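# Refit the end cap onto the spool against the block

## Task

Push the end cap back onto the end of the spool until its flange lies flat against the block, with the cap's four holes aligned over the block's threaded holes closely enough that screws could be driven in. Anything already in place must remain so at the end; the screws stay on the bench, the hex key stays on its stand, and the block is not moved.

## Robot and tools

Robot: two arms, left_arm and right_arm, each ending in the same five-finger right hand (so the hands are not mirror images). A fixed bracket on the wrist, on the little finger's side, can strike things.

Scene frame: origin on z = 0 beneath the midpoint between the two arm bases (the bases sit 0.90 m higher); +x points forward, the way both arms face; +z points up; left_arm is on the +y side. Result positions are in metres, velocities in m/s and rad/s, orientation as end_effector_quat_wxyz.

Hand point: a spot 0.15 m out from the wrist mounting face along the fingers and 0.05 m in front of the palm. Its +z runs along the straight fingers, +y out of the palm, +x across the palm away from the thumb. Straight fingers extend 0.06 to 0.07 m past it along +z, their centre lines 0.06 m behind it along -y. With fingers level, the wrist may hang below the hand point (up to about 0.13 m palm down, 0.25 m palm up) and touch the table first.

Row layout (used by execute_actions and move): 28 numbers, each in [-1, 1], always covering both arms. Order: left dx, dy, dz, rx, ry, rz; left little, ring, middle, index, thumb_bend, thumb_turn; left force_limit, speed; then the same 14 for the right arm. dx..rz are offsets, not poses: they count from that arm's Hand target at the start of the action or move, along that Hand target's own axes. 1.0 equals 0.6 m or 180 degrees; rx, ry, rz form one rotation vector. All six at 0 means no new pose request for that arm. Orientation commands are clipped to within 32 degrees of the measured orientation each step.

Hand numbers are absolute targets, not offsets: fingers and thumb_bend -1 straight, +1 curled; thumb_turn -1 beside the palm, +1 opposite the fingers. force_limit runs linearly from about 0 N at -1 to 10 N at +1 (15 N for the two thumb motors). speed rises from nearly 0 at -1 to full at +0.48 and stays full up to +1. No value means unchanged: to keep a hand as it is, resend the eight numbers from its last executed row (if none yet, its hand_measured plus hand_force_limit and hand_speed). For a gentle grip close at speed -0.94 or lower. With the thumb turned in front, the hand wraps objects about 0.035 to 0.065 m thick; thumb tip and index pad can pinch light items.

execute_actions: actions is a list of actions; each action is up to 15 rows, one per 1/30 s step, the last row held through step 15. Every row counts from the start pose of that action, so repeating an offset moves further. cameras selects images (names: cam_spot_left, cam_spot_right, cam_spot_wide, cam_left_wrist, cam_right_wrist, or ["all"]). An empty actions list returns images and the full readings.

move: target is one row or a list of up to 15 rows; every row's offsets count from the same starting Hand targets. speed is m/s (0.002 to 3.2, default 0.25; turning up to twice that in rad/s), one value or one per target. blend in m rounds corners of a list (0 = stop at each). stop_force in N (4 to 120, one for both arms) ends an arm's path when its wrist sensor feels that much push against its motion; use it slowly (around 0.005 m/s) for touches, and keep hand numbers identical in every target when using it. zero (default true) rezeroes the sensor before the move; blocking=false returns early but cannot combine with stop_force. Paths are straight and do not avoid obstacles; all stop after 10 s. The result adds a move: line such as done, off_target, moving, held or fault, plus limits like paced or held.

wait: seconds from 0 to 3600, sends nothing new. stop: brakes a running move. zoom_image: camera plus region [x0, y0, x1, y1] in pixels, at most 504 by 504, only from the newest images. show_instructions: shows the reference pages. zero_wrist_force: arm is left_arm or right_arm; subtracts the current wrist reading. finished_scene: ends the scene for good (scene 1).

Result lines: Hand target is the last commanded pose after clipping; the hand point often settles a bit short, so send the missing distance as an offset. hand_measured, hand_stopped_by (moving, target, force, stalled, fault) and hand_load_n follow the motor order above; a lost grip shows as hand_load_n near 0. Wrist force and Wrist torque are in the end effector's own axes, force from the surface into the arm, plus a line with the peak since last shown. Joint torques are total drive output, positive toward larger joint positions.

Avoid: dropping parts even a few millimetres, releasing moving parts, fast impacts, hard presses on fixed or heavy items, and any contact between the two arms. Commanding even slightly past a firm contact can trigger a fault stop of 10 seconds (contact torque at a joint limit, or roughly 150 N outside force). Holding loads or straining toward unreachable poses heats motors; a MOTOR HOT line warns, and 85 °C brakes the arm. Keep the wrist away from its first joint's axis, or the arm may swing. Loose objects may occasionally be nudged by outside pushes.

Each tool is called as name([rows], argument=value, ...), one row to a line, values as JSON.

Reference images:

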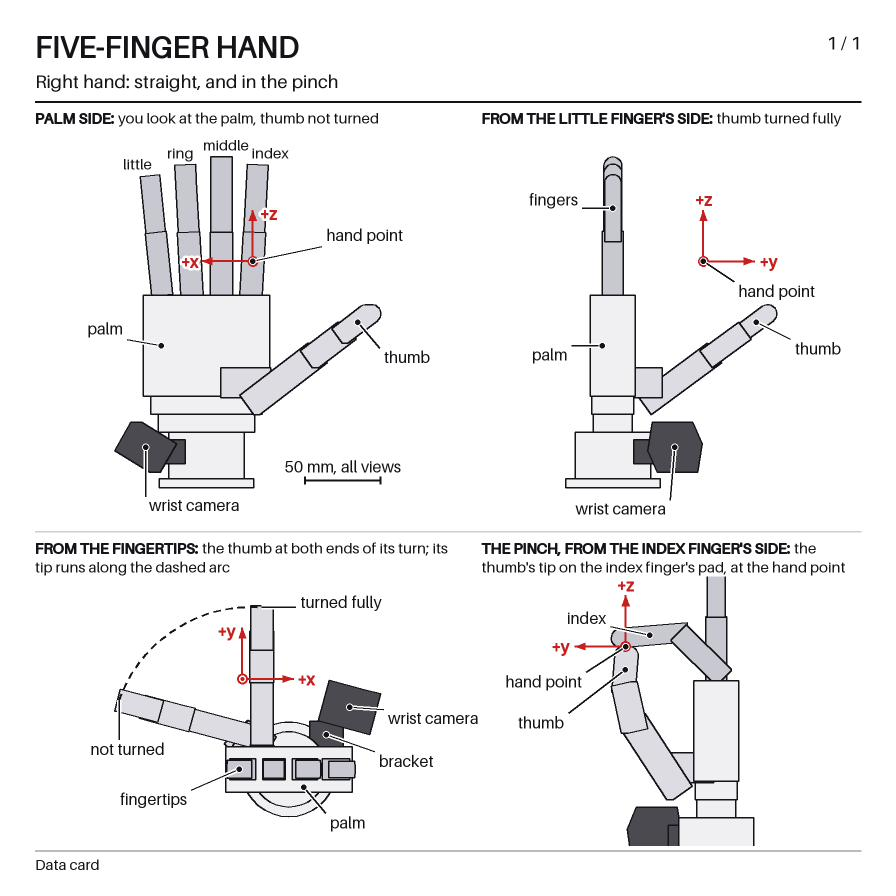

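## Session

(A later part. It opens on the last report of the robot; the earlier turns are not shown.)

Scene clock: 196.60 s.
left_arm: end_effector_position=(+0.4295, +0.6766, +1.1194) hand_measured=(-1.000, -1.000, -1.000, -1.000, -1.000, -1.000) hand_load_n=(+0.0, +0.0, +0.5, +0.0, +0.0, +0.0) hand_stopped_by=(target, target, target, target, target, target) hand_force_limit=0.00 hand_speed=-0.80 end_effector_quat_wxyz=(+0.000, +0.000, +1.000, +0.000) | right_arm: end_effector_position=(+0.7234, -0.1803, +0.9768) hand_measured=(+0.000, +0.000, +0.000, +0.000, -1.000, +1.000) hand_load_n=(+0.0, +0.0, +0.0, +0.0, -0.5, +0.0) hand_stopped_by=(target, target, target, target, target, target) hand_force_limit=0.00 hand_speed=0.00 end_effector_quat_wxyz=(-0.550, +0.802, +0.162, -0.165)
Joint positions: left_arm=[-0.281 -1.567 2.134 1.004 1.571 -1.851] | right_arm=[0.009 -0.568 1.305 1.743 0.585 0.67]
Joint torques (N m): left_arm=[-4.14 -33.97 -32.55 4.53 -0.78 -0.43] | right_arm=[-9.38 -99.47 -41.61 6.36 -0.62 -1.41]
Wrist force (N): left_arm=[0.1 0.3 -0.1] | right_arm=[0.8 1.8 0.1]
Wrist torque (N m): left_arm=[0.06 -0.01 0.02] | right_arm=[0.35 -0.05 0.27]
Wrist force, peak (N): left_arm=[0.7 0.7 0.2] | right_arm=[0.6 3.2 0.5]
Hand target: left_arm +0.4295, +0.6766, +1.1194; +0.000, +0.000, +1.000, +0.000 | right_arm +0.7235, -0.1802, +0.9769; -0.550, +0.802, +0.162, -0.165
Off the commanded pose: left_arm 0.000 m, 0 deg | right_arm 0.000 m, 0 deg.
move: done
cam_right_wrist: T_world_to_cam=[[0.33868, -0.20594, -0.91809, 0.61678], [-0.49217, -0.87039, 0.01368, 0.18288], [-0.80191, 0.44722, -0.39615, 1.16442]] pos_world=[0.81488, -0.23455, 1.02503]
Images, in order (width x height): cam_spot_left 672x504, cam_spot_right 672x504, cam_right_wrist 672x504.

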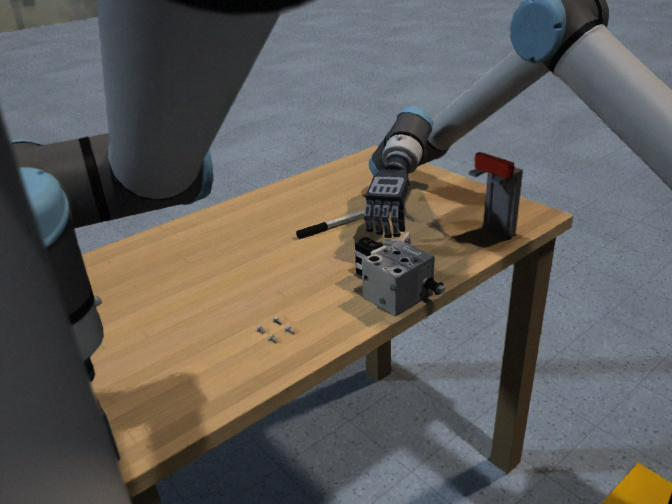

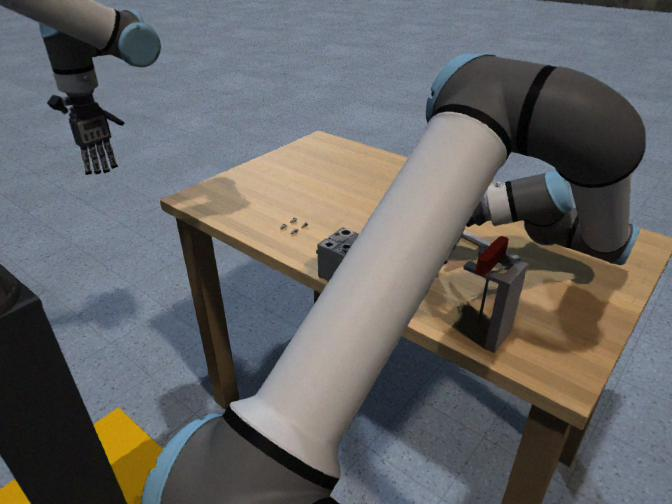

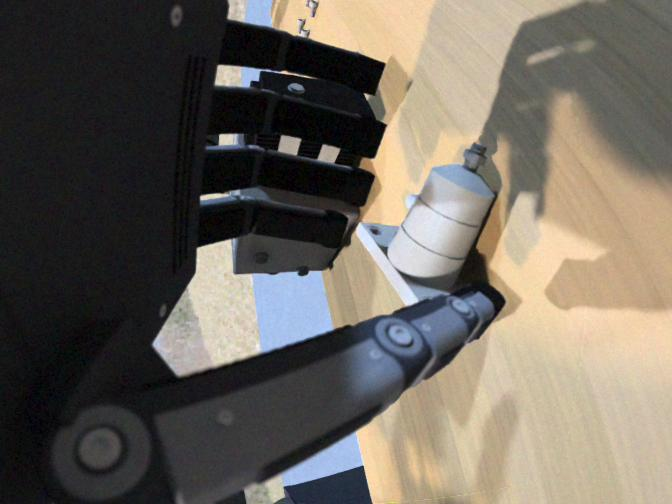

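move(target=[0,0,0,0,0,0,-1,-1,-1,-1,-1,-1,0,-0.8,0.0108,0.0257,0.0127,0,0,0,0,0,0,0,-1,1,0,0], speed=0.04, cameras=["cam_right_wrist", "cam_spot_left"])

zoom_image(camera="cam_right_wrist", region=[290, 130, 530, 330])

zoom_image(camera="cam_spot_left", region=[350, 180, 430, 260])

Scene clock: 213.87 s.
left_arm: end_effector_position=(+0.4295, +0.6766, +1.1194) hand_measured=(-1.000, -1.000, -1.000, -1.000, -1.000, -1.000) hand_load_n=(+0.0, +0.0, +0.0, +0.0, -0.5, +0.0) hand_stopped_by=(target, target, target, target, target, target) hand_force_limit=0.00 hand_speed=-0.80 end_effector_quat_wxyz=(+0.000, +0.000, +1.000, +0.000) | right_arm: end_effector_position=(+0.7272, -0.1763, +0.9592) hand_measured=(+0.000, +0.000, +0.000, +0.000, -1.000, +1.000) hand_load_n=(+0.0, +0.0, +0.0, +0.0, +0.0, +0.0) hand_stopped_by=(target, target, target, target, target, target) hand_force_limit=0.00 hand_speed=0.00 end_effector_quat_wxyz=(-0.550, +0.802, +0.162, -0.165)
Joint positions: left_arm=[-0.281 -1.567 2.134 1.004 1.571 -1.851] | right_arm=[0.014 -0.542 1.287 1.729 0.581 0.675]
Joint torques (N m): left_arm=[-2.44 -36.36 -33.68 4.63 -0.72 -0.12] | right_arm=[-3.92 -99.02 -22.93 5.53 -2.06 1.42]
Wrist force (N): left_arm=[0.0 0.4 0.1] | right_arm=[0.8 2.2 0.2]
Wrist torque (N m): left_arm=[0.06 0.00 0.02] | right_arm=[0.42 -0.06 0.14]
Wrist force, peak (N): left_arm=[0.1 1.0 0.0] | right_arm=[0.8 2.5 0.7]
Hand target: left_arm +0.4295, +0.6766, +1.1194; +0.000, +0.000, +1.000, +0.000 | right_arm +0.7271, -0.1763, +0.9593; -0.550, +0.802, +0.162, -0.165
Off the commanded pose: left_arm 0.000 m, 0 deg | right_arm 0.000 m, 0 deg.
move: done
cam_right_wrist: T_world_to_cam=[[0.33912, -0.20597, -0.91792, 0.59965], [-0.49219, -0.87038, 0.01347, 0.18866], [-0.80171, 0.44722, -0.39655, 1.15887]] pos_world=[0.81858, -0.23055, 1.00743]
Images, in order (width x height): cam_spot_left 672x504, cam_right_wrist 672x504.

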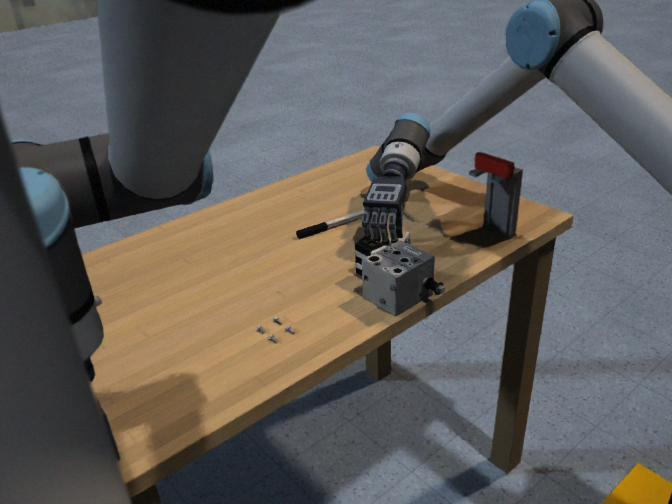

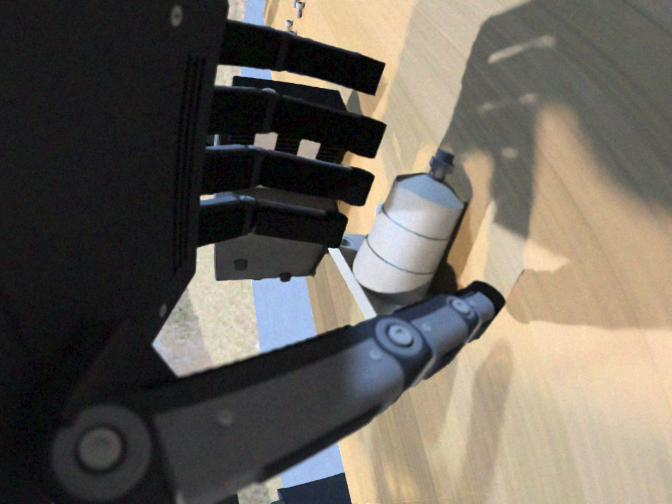

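Scaled by 2.100 from the camera's image (finer frame: 960x720).

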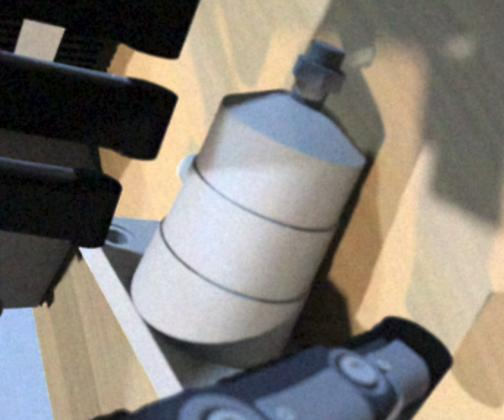

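Scaled by 6.300 from the camera's image (finer frame: 960x720).

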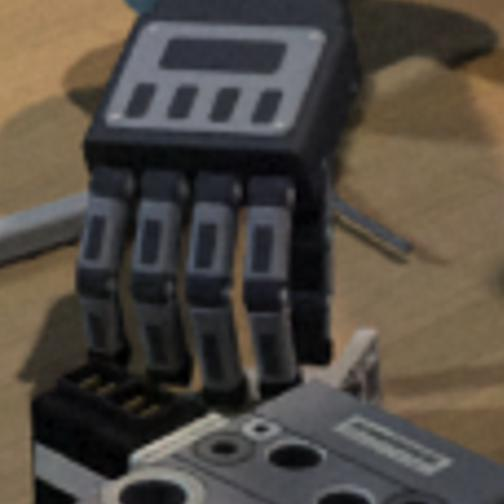

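move(target=[0,0,0,0,0,0,-1,-1,-1,-1,-1,-1,0,-0.8,0.001,0.0118,-0.0037,0.0222,0,0,0,0,0,0,-1,1,0,0], speed=0.03, cameras=["cam_right_wrist", "cam_spot_left"])

zoom_image(camera="cam_right_wrist", region=[290, 130, 530, 330])

Scene clock: 235.00 s.
left_arm: end_effector_position=(+0.4295, +0.6766, +1.1194) hand_measured=(-1.000, -1.000, -1.000, -1.000, -1.000, -1.000) hand_load_n=(+0.0, +0.0, +0.0, +0.0, +0.0, +0.0) hand_stopped_by=(target, target, target, target, target, target) hand_force_limit=0.00 hand_speed=-0.80 end_effector_quat_wxyz=(+0.000, +0.000, +1.000, +0.000) | right_arm: end_effector_position=(+0.7291, -0.1804, +0.9533) hand_measured=(+0.000, +0.000, +0.000, +0.000, -1.000, +1.000) hand_load_n=(+0.0, +0.0, +0.0, +0.5, +0.0, +0.0) hand_stopped_by=(target, target, target, target, target, target) hand_force_limit=0.00 hand_speed=0.00 end_effector_quat_wxyz=(-0.578, +0.783, +0.156, -0.171) end_effector_velocity=(+0.000, +0.000, +0.000) end_effector_angular_velocity=(-0.003, -0.001, +0.000)
Joint positions: left_arm=[-0.281 -1.567 2.134 1.004 1.571 -1.851] | right_arm=[-0.002 -0.518 1.306 1.806 0.553 0.569]
Joint velocities: left_arm=[within noise] | right_arm=[0 -0.001 0 -0.004 0.001 0.005]
Joint torques (N m): left_arm=[-3.16 -34.43 -33.07 4.25 -0.92 -0.53] | right_arm=[4.79 -99.24 -31.32 -0.69 0.68 3.97]
Wrist force (N): left_arm=[-0.1 0.4 0.1] | right_arm=[0.5 1.6 0.7]
Wrist torque (N m): left_arm=[0.05 0.02 0.02] | right_arm=[0.30 -0.03 0.20]
Wrist force, peak (N): left_arm=[-0.2 0.9 0.3] | right_arm=[0.7 2.5 0.4]
Hand target: left_arm +0.4295, +0.6766, +1.1194; +0.000, +0.000, +1.000, +0.000 | right_arm +0.7291, -0.1803, +0.9533; -0.578, +0.783, +0.156, -0.171
Off the commanded pose: left_arm 0.000 m, 0 deg | right_arm 0.000 m, 0 deg.
move: done
cam_right_wrist: T_world_to_cam=[[0.30884, -0.14993, -0.93922, 0.6452], [-0.49776, -0.86694, -0.02529, 0.2278], [-0.81046, 0.47532, -0.34238, 1.11979]] pos_world=[0.82168, -0.23804, 0.99514]
Images, in order (width x height): cam_spot_left 672x504, cam_right_wrist 672x504.

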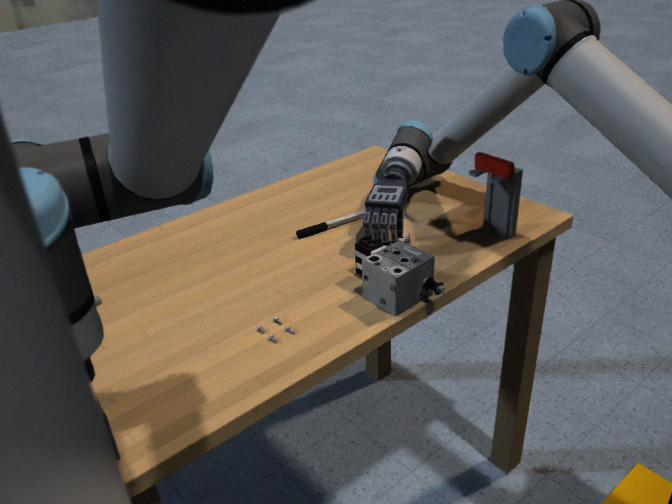

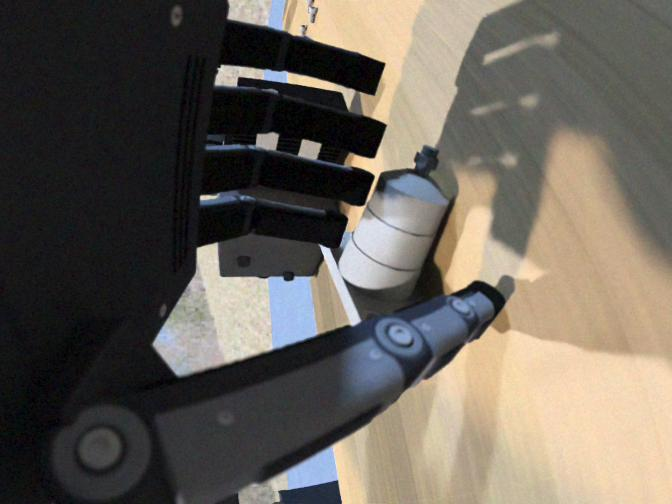

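Scaled by 2.100 from the camera's image (finer frame: 960x720).

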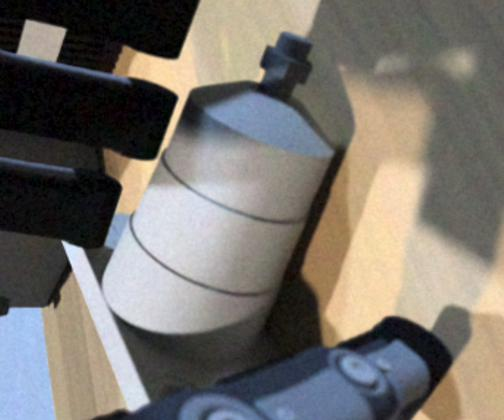

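move(target=[0,0,0,0,0,0,-1,-1,-1,-1,-1,-1,0,-0.8,-0.004,0.008,0.0022,0,0,0,0,0,0,0,-1,1,0,0], speed=0.01, stop_force=5, cameras=["cam_right_wrist", "cam_spot_left"])

zoom_image(camera="cam_right_wrist", region=[290, 130, 530, 330])

Scene clock: 241.20 s.
left_arm: end_effector_position=(+0.4295, +0.6766, +1.1194) hand_measured=(-1.000, -1.000, -1.000, -1.000, -1.000, -1.000) hand_load_n=(+0.0, +0.0, +0.0, +0.0, +0.0, +0.0) hand_stopped_by=(target, target, target, target, target, target) hand_force_limit=0.00 hand_speed=-0.80 end_effector_quat_wxyz=(+0.000, +0.000, +1.000, +0.000) | right_arm: end_effector_position=(+0.7292, -0.1806, +0.9535) hand_measured=(+0.000, +0.000, +0.000, +0.000, -1.000, +1.000) hand_load_n=(+0.0, +0.0, +0.0, +0.0, +0.0, +0.0) hand_stopped_by=(target, target, target, target, target, target) hand_force_limit=0.00 hand_speed=0.00 end_effector_quat_wxyz=(-0.578, +0.783, +0.156, -0.170)
Joint positions: left_arm=[-0.281 -1.567 2.134 1.004 1.571 -1.851] | right_arm=[-0.002 -0.519 1.306 1.805 0.553 0.569]
Joint torques (N m): left_arm=[-2.28 -36.13 -32.46 4.36 -0.9 -0.49] | right_arm=[-4.95 -87.62 -28.44 1.82 -1.39 -0.3]
Wrist force (N): left_arm=[0.0 0.4 0.1] | right_arm=[0.4 1.6 0.5]
Wrist torque (N m): left_arm=[0.04 0.00 0.02] | right_arm=[0.32 -0.02 0.15]
Wrist force, peak (N): left_arm=[0.2 0.8 0.2] | right_arm=[0.5 2.5 0.9]
Hand target: left_arm +0.4295, +0.6766, +1.1194; +0.000, +0.000, +1.000, +0.000 | right_arm +0.7292, -0.1806, +0.9535; -0.578, +0.783, +0.156, -0.170 (not the last commanded pose)
Off the commanded pose: left_arm 0.000 m, 0 deg | right_arm 0.006 m, 0 deg.
FORCE FAULT: contact force on the right arm reached its limit, and that arm stopped. The contact can be on any part of that arm, not only on its tool. That arm's remaining commands of this call were not run. That arm is still stopped at the end of this call. That arm stays stopped for about 10 more seconds. Until then a move that you send moves the other arm only, and its call returns only when the move has ended. Once the stop has ended, the next robot result says so. If the stop ends while you think or write, that arm runs what you send next, counted from a new Hand target: where the arm stands when the stop ends. While its stop runs, that arm, its gripper or tool too, takes no new command. Until it ends, the stop uses up actions while you think or wait. An arm that is not stopped still takes commands.
move: fault (right_arm)
cam_right_wrist: T_world_to_cam=[[0.31065, -0.15002, -0.93861, 0.64352], [-0.49758, -0.86703, -0.0261, 0.22828], [-0.80988, 0.47514, -0.34399, 1.12114]] pos_world=[0.82167, -0.23824, 0.99563]
Images, in order (width x height): cam_spot_left 672x504, cam_right_wrist 672x504.

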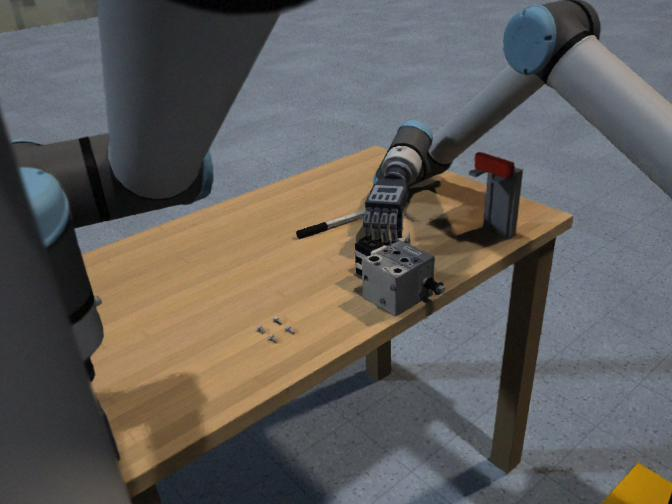

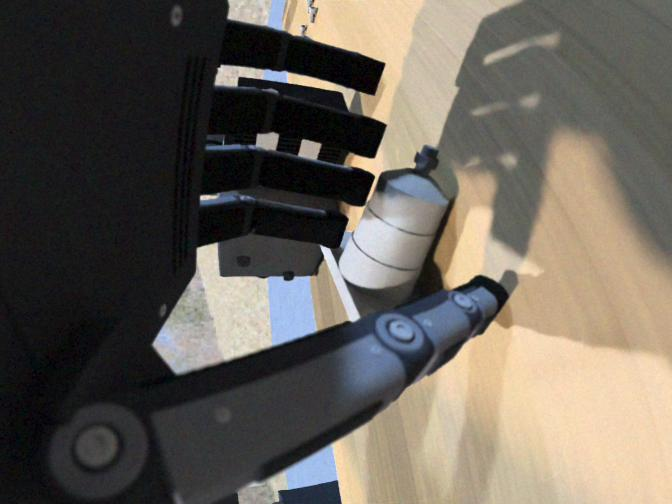

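Scaled by 2.100 from the camera's image (finer frame: 960x720).

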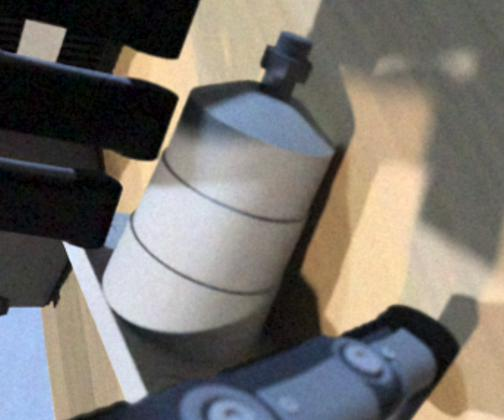

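wait(seconds=3)

Scene clock: 318.33 s.
left_arm: end_effector_position=(+0.4295, +0.6766, +1.1194) hand_measured=(-1.000, -1.000, -1.000, -1.000, -1.000, -1.000) hand_load_n=(+0.0, +0.0, +0.0, +0.5, +0.0, +0.0) hand_stopped_by=(target, target, target, target, target, target) hand_force_limit=0.00 hand_speed=-0.80 end_effector_quat_wxyz=(+0.000, +0.000, +1.000, +0.000) | right_arm: end_effector_position=(+0.7292, -0.1806, +0.9535) hand_measured=(+0.000, +0.000, +0.000, +0.000, -1.000, +1.000) hand_load_n=(+0.0, +0.0, +0.0, +0.0, +0.0, +0.0) hand_stopped_by=(target, target, target, target, target, target) hand_force_limit=0.00 hand_speed=0.00 end_effector_quat_wxyz=(-0.578, +0.783, +0.156, -0.170)
Joint positions: left_arm=[-0.281 -1.567 2.134 1.004 1.571 -1.851] | right_arm=[-0.002 -0.519 1.306 1.805 0.553 0.569]
Joint torques (N m): left_arm=[-1.65 -35.96 -32.82 4.24 -1.01 -0.27] | right_arm=[-3.43 -90.66 -29.69 2.72 -1.37 -0.29]
Wrist force (N): left_arm=[0.0 0.7 0.2] | right_arm=[0.6 1.5 0.6]
Wrist torque (N m): left_arm=[0.09 0.00 0.03] | right_arm=[0.30 -0.04 0.14]
Wrist force, peak (N): left_arm=[0.1 0.7 0.6] | right_arm=[0.5 2.0 0.4]
Hand target: left_arm +0.4295, +0.6766, +1.1194; +0.000, +0.000, +1.000, +0.000 | right_arm +0.7292, -0.1806, +0.9535; -0.578, +0.783, +0.156, -0.170 (not the last commanded pose)
Off the commanded pose: left_arm 0.000 m, 0 deg | right_arm 0.006 m, 0 deg.
FORCE FAULT, CONTINUED: the right arm's stop, for the force fault that an earlier result reported, is over. The rest of the stop counts as 19 of the actions that you can send in this scene. During its stop the right arm's controller moved it back a little. That arm's target is now where it stood when the stop ended, not its last command. That arm accepts commands again.
wait: 3.00 s; at rest from the start

move([
  [0,0,0,0,0,0,-1,-1,-1,-1,-1,-1,0,-0.8,-0.0014,-0.020,-0.0055,0,0,0,0,0,0,0,-0.7,1,0,0],
  [0,0,0,0,0,0,-1,-1,-1,-1,-1,-1,0,-0.8,-0.0063,-0.0177,0.0007,-0.0182,0.0433,0.0144,0,0,0,0,-0.7,1,0,0],
], speed=0.03, cameras=["cam_right_wrist", "cam_spot_left", "cam_spot_right"])

zoom_image(camera="cam_right_wrist", region=[290, 130, 530, 330])

Scene clock: 323.60 s.
left_arm: end_effector_position=(+0.4295, +0.6766, +1.1194) hand_measured=(-1.000, -1.000, -1.000, -1.000, -1.000, -1.000) hand_load_n=(+0.0, +0.0, +0.0, +0.0, +0.0, +0.0) hand_stopped_by=(target, target, target, target, target, target) hand_force_limit=0.00 hand_speed=-0.80 end_effector_quat_wxyz=(+0.000, +0.000, +1.000, +0.000) | right_arm: end_effector_position=(+0.7251, -0.1789, +0.9640) hand_measured=(+0.000, +0.000, +0.000, +0.000, -0.700, +1.000) hand_load_n=(+0.0, +0.0, +0.0, +0.0, +0.0, +0.0) hand_stopped_by=(target, target, target, target, target, target) hand_force_limit=0.00 hand_speed=0.00 end_effector_quat_wxyz=(-0.561, +0.812, +0.104, -0.125)
Joint positions: left_arm=[-0.281 -1.567 2.134 1.004 1.571 -1.851] | right_arm=[-0.011 -0.589 1.353 1.574 0.492 0.833]
Joint torques (N m): left_arm=[-1.38 -35.17 -32.87 4.7 -1.1 -0.3] | right_arm=[-9.89 -80.16 -30.35 6.1 -0.35 -3.96]
Wrist force (N): left_arm=[-0.2 0.5 0.3] | right_arm=[0.7 1.9 0.4]
Wrist torque (N m): left_arm=[0.06 0.03 0.00] | right_arm=[0.29 -0.03 0.26]
Wrist force, peak (N): left_arm=[0.1 1.0 -0.1] | right_arm=[0.5 2.1 0.8]
Hand target: left_arm +0.4295, +0.6766, +1.1194; +0.000, +0.000, +1.000, +0.000 | right_arm +0.7252, -0.1789, +0.9639; -0.561, +0.812, +0.104, -0.125
Off the commanded pose: left_arm 0.000 m, 0 deg | right_arm 0.000 m, 0 deg.
move: done
cam_right_wrist: T_world_to_cam=[[0.30617, -0.25288, -0.91778, 0.61963], [-0.61204, -0.79071, 0.01369, 0.28624], [-0.72916, 0.55753, -0.39686, 1.12778]] pos_world=[0.80781, -0.24574, 1.01233]
Images, in order (width x height): cam_spot_left 672x504, cam_spot_right 672x504, cam_right_wrist 672x504.

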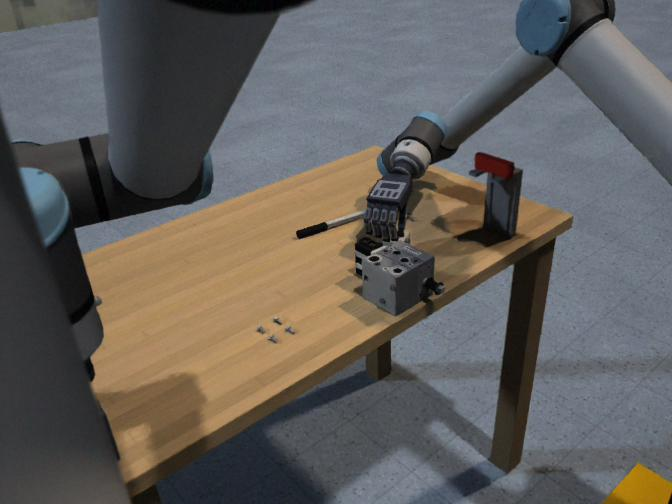

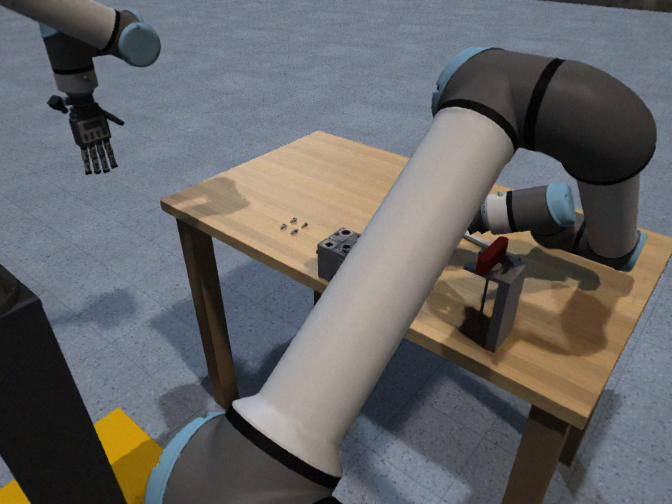

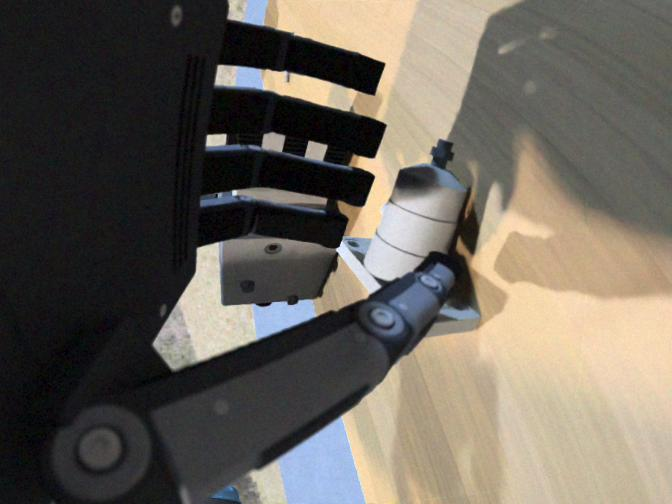

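Scaled by 2.100 from the camera's image (finer frame: 960x720).

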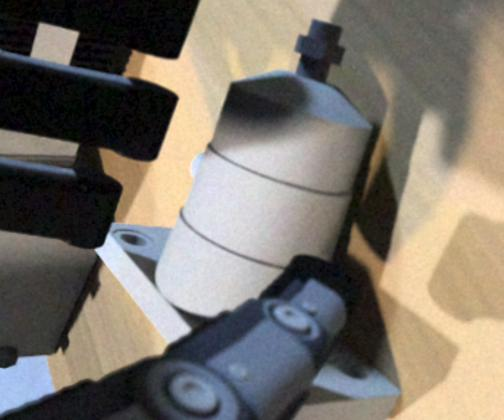

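move(target=[0,0,0,0,0,0,-1,-1,-1,-1,-1,-1,0,-0.8,0.0013,0.014,0.0051,0,0,0,0,0,0,0,-0.7,1,0,0], speed=0.015, stop_force=5, cameras=["cam_right_wrist"])

zoom_image(camera="cam_right_wrist", region=[290, 130, 530, 330])

Scene clock: 333.80 s.
left_arm: end_effector_position=(+0.4295, +0.6766, +1.1194) hand_measured=(-1.000, -1.000, -1.000, -1.000, -1.000, -1.000) hand_load_n=(+0.0, +0.0, +0.0, +0.0, +0.0, +0.0) hand_stopped_by=(target, target, target, target, target, target) hand_force_limit=0.00 hand_speed=-0.80 end_effector_quat_wxyz=(+0.000, +0.000, +1.000, +0.000) | right_arm: end_effector_position=(+0.7252, -0.1789, +0.9549) hand_measured=(+0.000, +0.000, +0.000, +0.000, -0.700, +1.000) hand_load_n=(+0.0, +0.0, +0.0, +0.0, +0.0, +0.0) hand_stopped_by=(target, target, target, target, target, target) hand_force_limit=0.00 hand_speed=0.00 end_effector_quat_wxyz=(-0.561, +0.812, +0.104, -0.125)
Joint positions: left_arm=[-0.281 -1.567 2.134 1.004 1.571 -1.851] | right_arm=[-0.011 -0.578 1.351 1.565 0.492 0.832]
Joint torques (N m): left_arm=[-2.36 -35.81 -32.5 4.23 -0.77 -0.62] | right_arm=[4.38 -96.33 -34.52 6.52 -0.71 -2.39]
Wrist force (N): left_arm=[0.1 0.3 0.1] | right_arm=[0.8 1.8 0.2]
Wrist torque (N m): left_arm=[0.03 -0.01 0.02] | right_arm=[0.30 -0.03 0.31]
Wrist force, peak (N): left_arm=[-0.2 0.9 0.5] | right_arm=[1.0 2.1 0.7]
Hand target: left_arm +0.4295, +0.6766, +1.1194; +0.000, +0.000, +1.000, +0.000 | right_arm +0.7252, -0.1789, +0.9549; -0.561, +0.812, +0.104, -0.125
Off the commanded pose: left_arm 0.000 m, 0 deg | right_arm 0.000 m, 0 deg.
move: done
cam_right_wrist: T_world_to_cam=[[0.3063, -0.25287, -0.91773, 0.6111], [-0.61186, -0.79085, 0.0137, 0.28623], [-0.72925, 0.55733, -0.39696, 1.12437]] pos_world=[0.80791, -0.24574, 1.00323]

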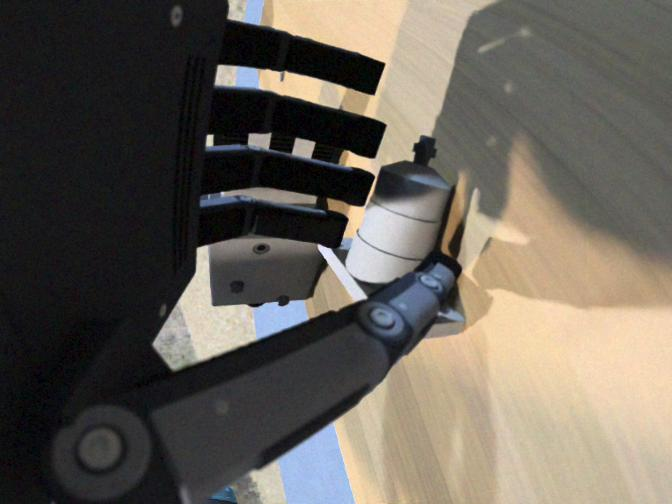

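Scaled by 2.100 from the camera's image (finer frame: 960x720).

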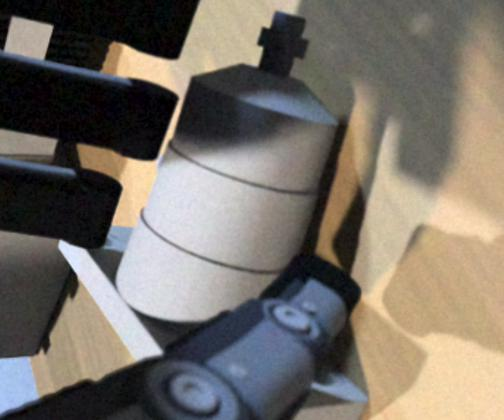

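move(target=[0,0,0,0,0,0,-1,-1,-1,-1,-1,-1,0,-0.8,0.0006,0.0069,0.0025,0,0,0,0,0,0,0,-0.7,1,0,0], speed=0.01, stop_force=4, cameras=["cam_right_wrist", "cam_spot_left"])

zoom_image(camera="cam_right_wrist", region=[290, 130, 530, 330])

zoom_image(camera="cam_spot_left", region=[350, 180, 440, 260])

Scene clock: 340.53 s.
left_arm: end_effector_position=(+0.4295, +0.6766, +1.1194) hand_measured=(-1.000, -1.000, -1.000, -1.000, -1.000, -1.000) hand_load_n=(+0.0, +0.0, +0.0, +0.0, +0.0, +0.5) hand_stopped_by=(target, target, target, target, target, target) hand_force_limit=0.00 hand_speed=-0.80 end_effector_quat_wxyz=(+0.000, +0.000, +1.000, +0.000) | right_arm: end_effector_position=(+0.7251, -0.1789, +0.9505) hand_measured=(+0.000, +0.000, +0.000, +0.000, -0.700, +1.000) hand_load_n=(+0.0, +0.0, +0.5, +0.0, +0.0, +0.0) hand_stopped_by=(target, target, target, target, target, target) hand_force_limit=0.00 hand_speed=0.00 end_effector_quat_wxyz=(-0.561, +0.812, +0.104, -0.125)
Joint positions: left_arm=[-0.281 -1.567 2.134 1.004 1.571 -1.851] | right_arm=[-0.011 -0.573 1.35 1.561 0.492 0.832]
Joint torques (N m): left_arm=[-2.83 -35.34 -33.95 4.46 -0.92 -0.52] | right_arm=[-1.86 -96.86 -40.51 5.04 -1.6 -0.44]
Wrist force (N): left_arm=[0.1 0.5 -0.3] | right_arm=[0.6 1.4 0.6]
Wrist torque (N m): left_arm=[0.09 0.01 0.02] | right_arm=[0.31 -0.02 0.29]
Wrist force, peak (N): left_arm=[0.1 1.0 -0.3] | right_arm=[0.7 2.2 0.3]
Hand target: left_arm +0.4295, +0.6766, +1.1194; +0.000, +0.000, +1.000, +0.000 | right_arm +0.7251, -0.1789, +0.9505; -0.561, +0.812, +0.104, -0.125
Off the commanded pose: left_arm 0.000 m, 0 deg | right_arm 0.000 m, 0 deg.
move: done
cam_right_wrist: T_world_to_cam=[[0.3063, -0.25287, -0.91773, 0.60709], [-0.61186, -0.79085, 0.0137, 0.28623], [-0.72925, 0.55733, -0.39696, 1.12255]] pos_world=[0.80781, -0.24574, 0.99883]
Images, in order (width x height): cam_spot_left 672x504, cam_right_wrist 672x504.

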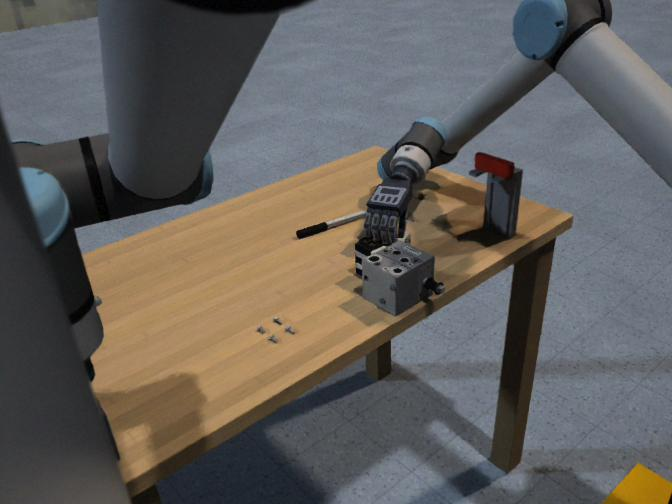

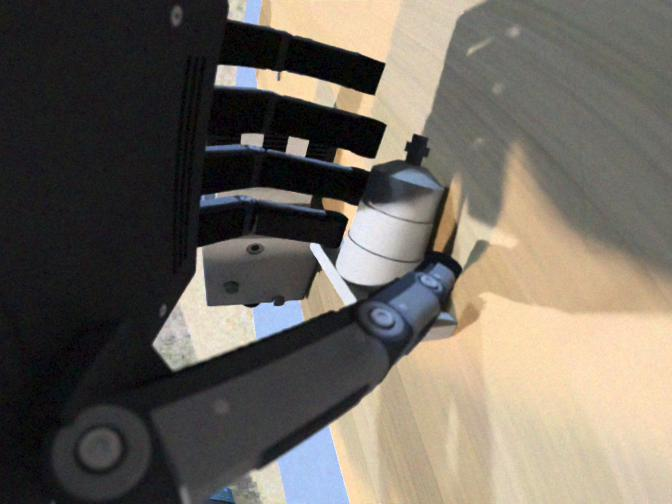

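Scaled by 2.100 from the camera's image (finer frame: 960x720).

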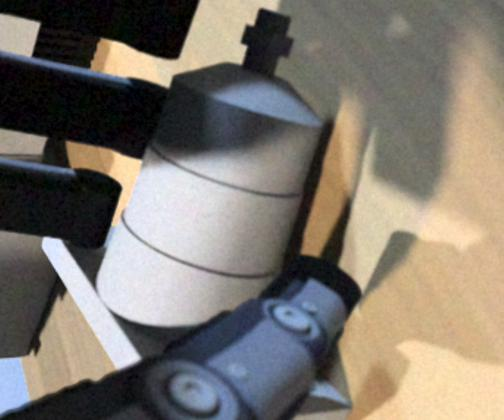

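Scaled by 5.600 from the camera's image (finer frame: 960x720).

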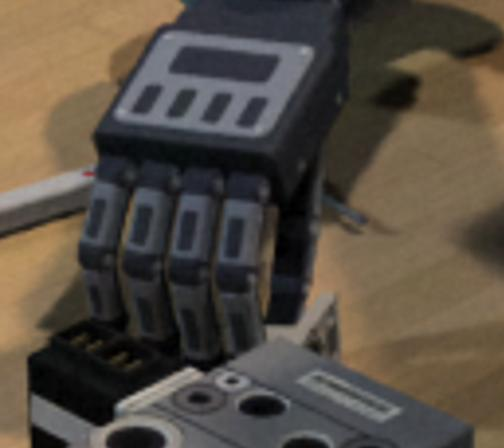

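move(target=[0,0,0,0,0,0,-1,-1,-1,-1,-1,-1,0,-0.8,0,0,0,0,0,0,0,0,0,0,-0.2,1,-0.7,-0.94], cameras=["cam_right_wrist"])

zoom_image(camera="cam_right_wrist", region=[290, 130, 530, 330])

Scene clock: 347.97 s.
left_arm: end_effector_position=(+0.4295, +0.6766, +1.1194) hand_measured=(-1.000, -1.000, -1.000, -1.000, -1.000, -1.000) hand_load_n=(+0.0, +0.0, +0.0, +0.0, +0.0, +0.0) hand_stopped_by=(target, target, target, target, target, target) hand_force_limit=0.00 hand_speed=-0.80 end_effector_quat_wxyz=(+0.000, +0.000, +1.000, +0.000) | right_arm: end_effector_position=(+0.7251, -0.1789, +0.9505) hand_measured=(+0.000, +0.000, +0.000, +0.000, -0.396, +1.000) hand_load_n=(+0.0, +0.0, +2.0, +0.0, +2.0, +0.0) hand_stopped_by=(target, target, target, target, force, target) hand_force_limit=-0.70 hand_speed=-0.94 end_effector_quat_wxyz=(-0.561, +0.812, +0.104, -0.125)
Joint positions: left_arm=[-0.281 -1.567 2.134 1.004 1.571 -1.851] | right_arm=[-0.011 -0.573 1.35 1.561 0.492 0.832]
Joint torques (N m): left_arm=[-3.52 -36.85 -32.52 4.49 -0.98 -0.55] | right_arm=[-13.56 -98.05 -30.95 6.22 -0.18 -3.54]
Wrist force (N): left_arm=[-0.1 0.1 0.0] | right_arm=[0.7 1.8 0.1]
Wrist torque (N m): left_arm=[0.01 0.02 0.01] | right_arm=[0.30 -0.01 0.30]
Wrist force, peak (N): left_arm=[-0.3 0.8 0.2] | right_arm=[0.5 2.1 0.3]
Hand target: left_arm +0.4295, +0.6766, +1.1194; +0.000, +0.000, +1.000, +0.000 | right_arm +0.7251, -0.1789, +0.9505; -0.561, +0.812, +0.104, -0.125
Off the commanded pose: left_arm 0.000 m, 0 deg | right_arm 0.000 m, 0 deg.
move: done
cam_right_wrist: T_world_to_cam=[[0.3063, -0.25287, -0.91773, 0.60706], [-0.61186, -0.79085, 0.0137, 0.28629], [-0.72925, 0.55733, -0.39696, 1.12262]] pos_world=[0.80791, -0.24574, 0.99883]

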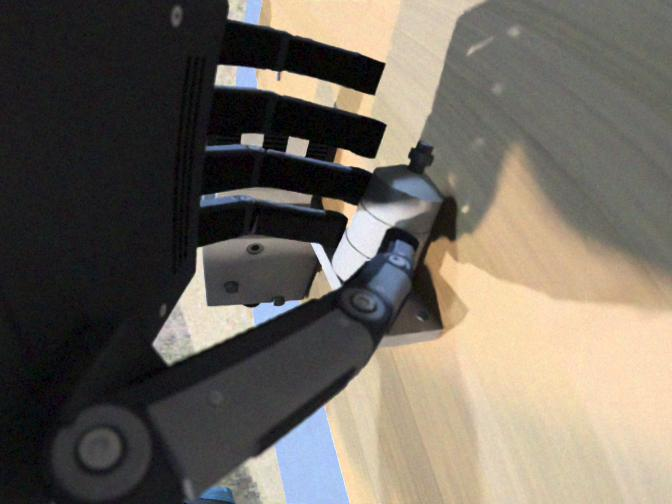

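Scaled by 2.100 from the camera's image (finer frame: 960x720).

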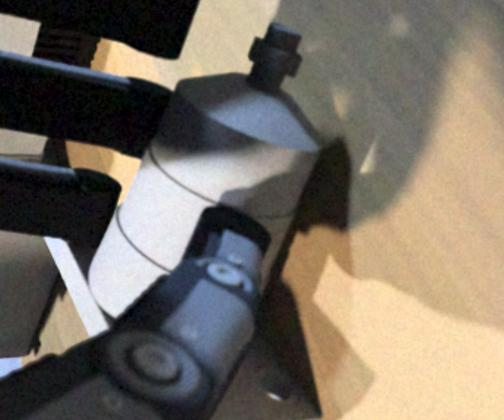

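move(target=[0,0,0,0,0,0,-1,-1,-1,-1,-1,-1,0,-0.8,0,0,0,0,0,0,0,0,0,0,-0.74,1,-0.2,-0.8])

move([
  [0,0,0,0,0,0,-1,-1,-1,-1,-1,-1,0,-0.8,-0.0022,-0.0234,-0.0085,0,0,0,0,0,0,0,-0.74,1,-0.2,-0.8],
  [0,0,0,0,0,0,-1,-1,-1,-1,-1,-1,0,-0.8,-0.0022,-0.0297,0.0087,0,0,0,0,0,0,0,-0.74,1,-0.2,-0.8],
], speed=0.03)

move(target=[0,0,0,0,0,0,-1,-1,-1,-1,-1,-1,0,-0.8,0,0,0,0,0,0,0.16,0.16,0.16,0.16,-0.74,1,-0.2,-0.8], cameras=["cam_right_wrist"])

zoom_image(camera="cam_right_wrist", region=[290, 130, 530, 330])

Scene clock: 380.37 s.
left_arm: end_effector_position=(+0.4295, +0.6766, +1.1194) hand_measured=(-1.000, -1.000, -1.000, -1.000, -1.000, -1.000) hand_load_n=(+0.0, +0.0, +0.0, +0.0, +0.0, +0.0) hand_stopped_by=(target, target, target, target, target, target) hand_force_limit=0.00 hand_speed=-0.80 end_effector_quat_wxyz=(+0.000, +0.000, +1.000, +0.000) | right_arm: end_effector_position=(+0.7251, -0.1789, +0.9505) hand_measured=(+0.000, +0.000, +0.000, +0.000, -0.740, +1.000) hand_load_n=(+0.0, +0.0, +0.5, +0.0, +0.0, +0.0) hand_stopped_by=(target, target, target, target, target, target) hand_force_limit=-0.20 hand_speed=-0.80 end_effector_quat_wxyz=(-0.561, +0.812, +0.104, -0.125)
Joint positions: left_arm=[-0.281 -1.567 2.134 1.004 1.571 -1.851] | right_arm=[-0.011 -0.573 1.35 1.561 0.492 0.832]
Joint torques (N m): left_arm=[-2.03 -34.72 -31.77 4.25 -0.98 -1.03] | right_arm=[-11.89 -90.94 -24.98 3.76 -1.26 -3.6]
Wrist force (N): left_arm=[-0.1 0.3 0.6] | right_arm=[0.7 1.6 0.4]
Wrist torque (N m): left_arm=[0.00 0.00 0.01] | right_arm=[0.29 0.01 0.29]
Wrist force, peak (N): left_arm=[-0.5 0.8 0.2] | right_arm=[0.7 2.2 0.7]
Hand target: left_arm +0.4295, +0.6766, +1.1194; +0.000, +0.000, +1.000, +0.000 | right_arm +0.7251, -0.1789, +0.9505; -0.561, +0.812, +0.104, -0.125
Off the commanded pose: left_arm 0.000 m, 0 deg | right_arm 0.000 m, 0 deg.
move: done

Scene clock: 381.67 s.
left_arm: end_effector_position=(+0.4295, +0.6766, +1.1194) hand_measured=(-1.000, -1.000, -1.000, -1.000, -1.000, -1.000) hand_load_n=(+0.0, +0.0, +0.0, +0.0, +0.0, +0.0) hand_stopped_by=(target, target, target, target, target, target) hand_force_limit=0.00 hand_speed=-0.80 end_effector_quat_wxyz=(+0.000, +0.000, +1.000, +0.000) | right_arm: end_effector_position=(+0.7216, -0.1683, +0.9655) hand_measured=(+0.000, +0.000, +0.000, +0.000, -0.740, +1.000) hand_load_n=(+0.0, +0.0, +0.5, +0.0, +0.0, +0.0) hand_stopped_by=(target, target, target, target, target, target) hand_force_limit=-0.20 hand_speed=-0.80 end_effector_quat_wxyz=(-0.561, +0.812, +0.104, -0.125)
Joint positions: left_arm=[-0.281 -1.567 2.134 1.004 1.571 -1.851] | right_arm=[0.002 -0.592 1.353 1.56 0.484 0.852]
Joint torques (N m): left_arm=[-2.81 -35.47 -32.31 4.33 -1.15 -0.97] | right_arm=[-12.97 -94.65 -38.63 6.17 -0.53 -2.68]
Wrist force (N): left_arm=[-0.1 0.5 0.1] | right_arm=[0.4 1.7 0.9]
Wrist torque (N m): left_arm=[0.07 0.02 0.01] | right_arm=[0.23 0.01 0.12]
Wrist force, peak (N): left_arm=[0.0 0.8 -0.3] | right_arm=[0.7 2.4 0.8]
Hand target: left_arm +0.4295, +0.6766, +1.1194; +0.000, +0.000, +1.000, +0.000 | right_arm +0.7217, -0.1685, +0.9655; -0.561, +0.812, +0.104, -0.125
Off the commanded pose: left_arm 0.000 m, 0 deg | right_arm 0.000 m, 0 deg.
move: done

Scene clock: 382.23 s.
left_arm: end_effector_position=(+0.4295, +0.6766, +1.1194) hand_measured=(-1.000, -1.000, -1.000, -1.000, -1.000, -1.000) hand_load_n=(+0.0, +0.0, +0.0, +0.0, +0.0, +0.0) hand_stopped_by=(target, target, target, target, target, target) hand_force_limit=0.00 hand_speed=-0.80 end_effector_quat_wxyz=(+0.000, +0.000, +1.000, +0.000) | right_arm: end_effector_position=(+0.7217, -0.1685, +0.9656) hand_measured=(+0.160, +0.160, +0.160, +0.160, -0.740, +1.000) hand_load_n=(+0.0, +0.0, +0.0, +0.0, +0.0, -0.5) hand_stopped_by=(target, target, target, target, target, target) hand_force_limit=-0.20 hand_speed=-0.80 end_effector_quat_wxyz=(-0.561, +0.812, +0.104, -0.125)
Joint positions: left_arm=[-0.281 -1.567 2.134 1.004 1.571 -1.851] | right_arm=[0.002 -0.592 1.353 1.56 0.484 0.852]
Joint torques (N m): left_arm=[-2.51 -35.84 -33.2 4.79 -0.96 -0.93] | right_arm=[-15.81 -90.44 -41.11 6.49 0.47 -4.14]
Wrist force (N): left_arm=[-0.1 0.9 -0.1] | right_arm=[0.8 2.1 0.4]
Wrist torque (N m): left_arm=[0.12 0.03 0.03] | right_arm=[0.33 -0.03 0.19]
Wrist force, peak (N): left_arm=[-0.1 0.9 -0.1] | right_arm=[0.8 2.1 0.6]
Hand target: left_arm +0.4295, +0.6766, +1.1194; +0.000, +0.000, +1.000, +0.000 | right_arm +0.7217, -0.1685, +0.9655; -0.561, +0.812, +0.104, -0.125
Off the commanded pose: left_arm 0.000 m, 0 deg | right_arm 0.000 m, 0 deg.
move: done
cam_right_wrist: T_world_to_cam=[[0.3063, -0.25287, -0.91773, 0.62465], [-0.61186, -0.79085, 0.0137, 0.29225], [-0.72925, 0.55733, -0.39696, 1.12021]] pos_world=[0.80441, -0.23524, 1.01393]

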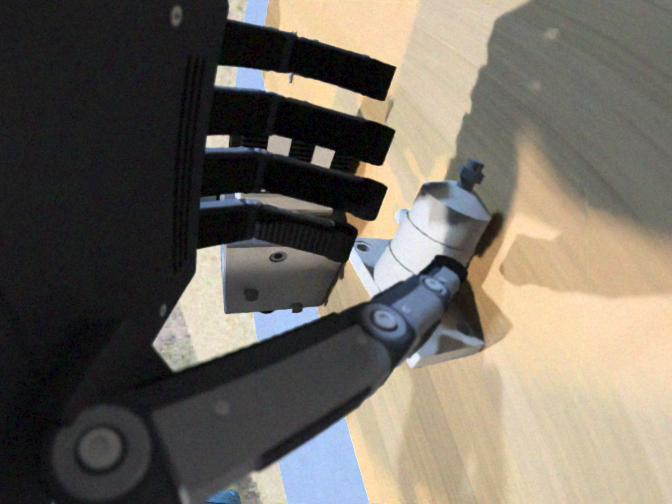

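Scaled by 2.100 from the camera's image (finer frame: 960x720).

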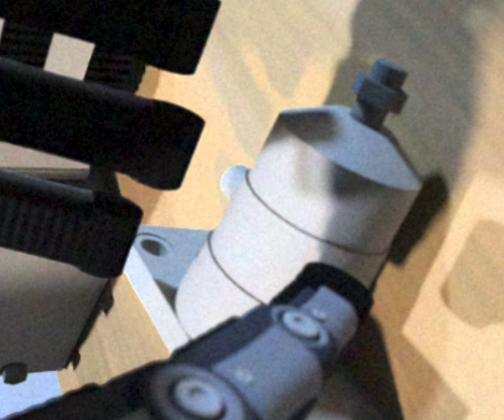

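move(target=[0,0,0,0,0,0,-1,-1,-1,-1,-1,-1,0,-0.8,0.0025,0.0265,0.0097,0,0,0,0.16,0.16,0.16,0.16,-0.74,1,-0.2,-0.8], speed=0.015, stop_force=4, cameras=["cam_right_wrist"])

zoom_image(camera="cam_right_wrist", region=[290, 130, 530, 330])

Scene clock: 389.77 s.
left_arm: end_effector_position=(+0.4295, +0.6766, +1.1194) hand_measured=(-1.000, -1.000, -1.000, -1.000, -1.000, -1.000) hand_load_n=(-0.5, +0.0, +0.0, +0.0, +0.0, +0.0) hand_stopped_by=(target, target, target, target, target, target) hand_force_limit=0.00 hand_speed=-0.80 end_effector_quat_wxyz=(+0.000, +0.000, +1.000, +0.000) | right_arm: end_effector_position=(+0.7218, -0.1684, +0.9486) hand_measured=(+0.160, +0.160, +0.160, +0.160, -0.740, +1.000) hand_load_n=(+0.0, +0.0, +0.5, +0.0, +0.5, +0.5) hand_stopped_by=(target, target, target, target, target, target) hand_force_limit=-0.20 hand_speed=-0.80 end_effector_quat_wxyz=(-0.561, +0.812, +0.104, -0.125)
Joint positions: left_arm=[-0.281 -1.567 2.134 1.004 1.571 -1.851] | right_arm=[0.002 -0.572 1.35 1.544 0.484 0.852]
Joint torques (N m): left_arm=[-2.73 -36.13 -32.03 4.21 -1.27 -0.89] | right_arm=[6.1 -98.36 -33.79 6.52 -2.96 2.14]
Wrist force (N): left_arm=[-0.3 0.1 -0.1] | right_arm=[0.8 1.7 0.6]
Wrist torque (N m): left_arm=[0.01 0.05 0.00] | right_arm=[0.29 -0.04 0.18]
Wrist force, peak (N): left_arm=[-0.1 0.8 0.4] | right_arm=[0.9 2.2 0.5]
Hand target: left_arm +0.4295, +0.6766, +1.1194; +0.000, +0.000, +1.000, +0.000 | right_arm +0.7217, -0.1684, +0.9485; -0.561, +0.812, +0.104, -0.125
Off the commanded pose: left_arm 0.000 m, 0 deg | right_arm 0.000 m, 0 deg.
move: done
cam_right_wrist: T_world_to_cam=[[0.3063, -0.25287, -0.91773, 0.60901], [-0.61186, -0.79085, 0.0137, 0.29254], [-0.72925, 0.55733, -0.39696, 1.11353]] pos_world=[0.80451, -0.23524, 0.99693]

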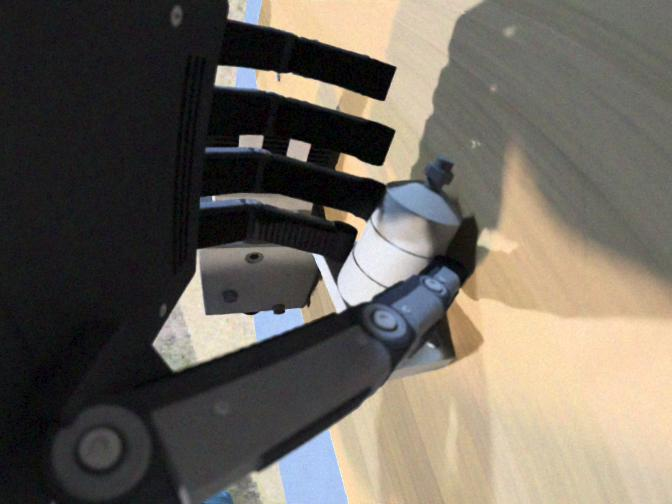

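Scaled by 2.100 from the camera's image (finer frame: 960x720).

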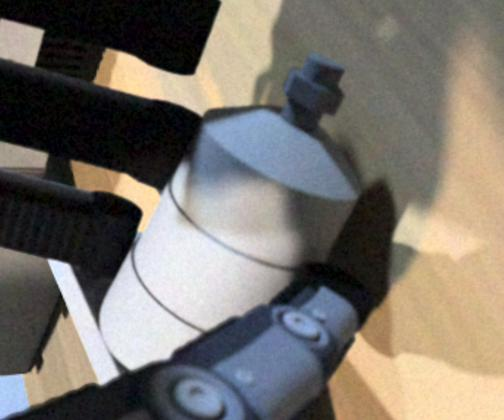

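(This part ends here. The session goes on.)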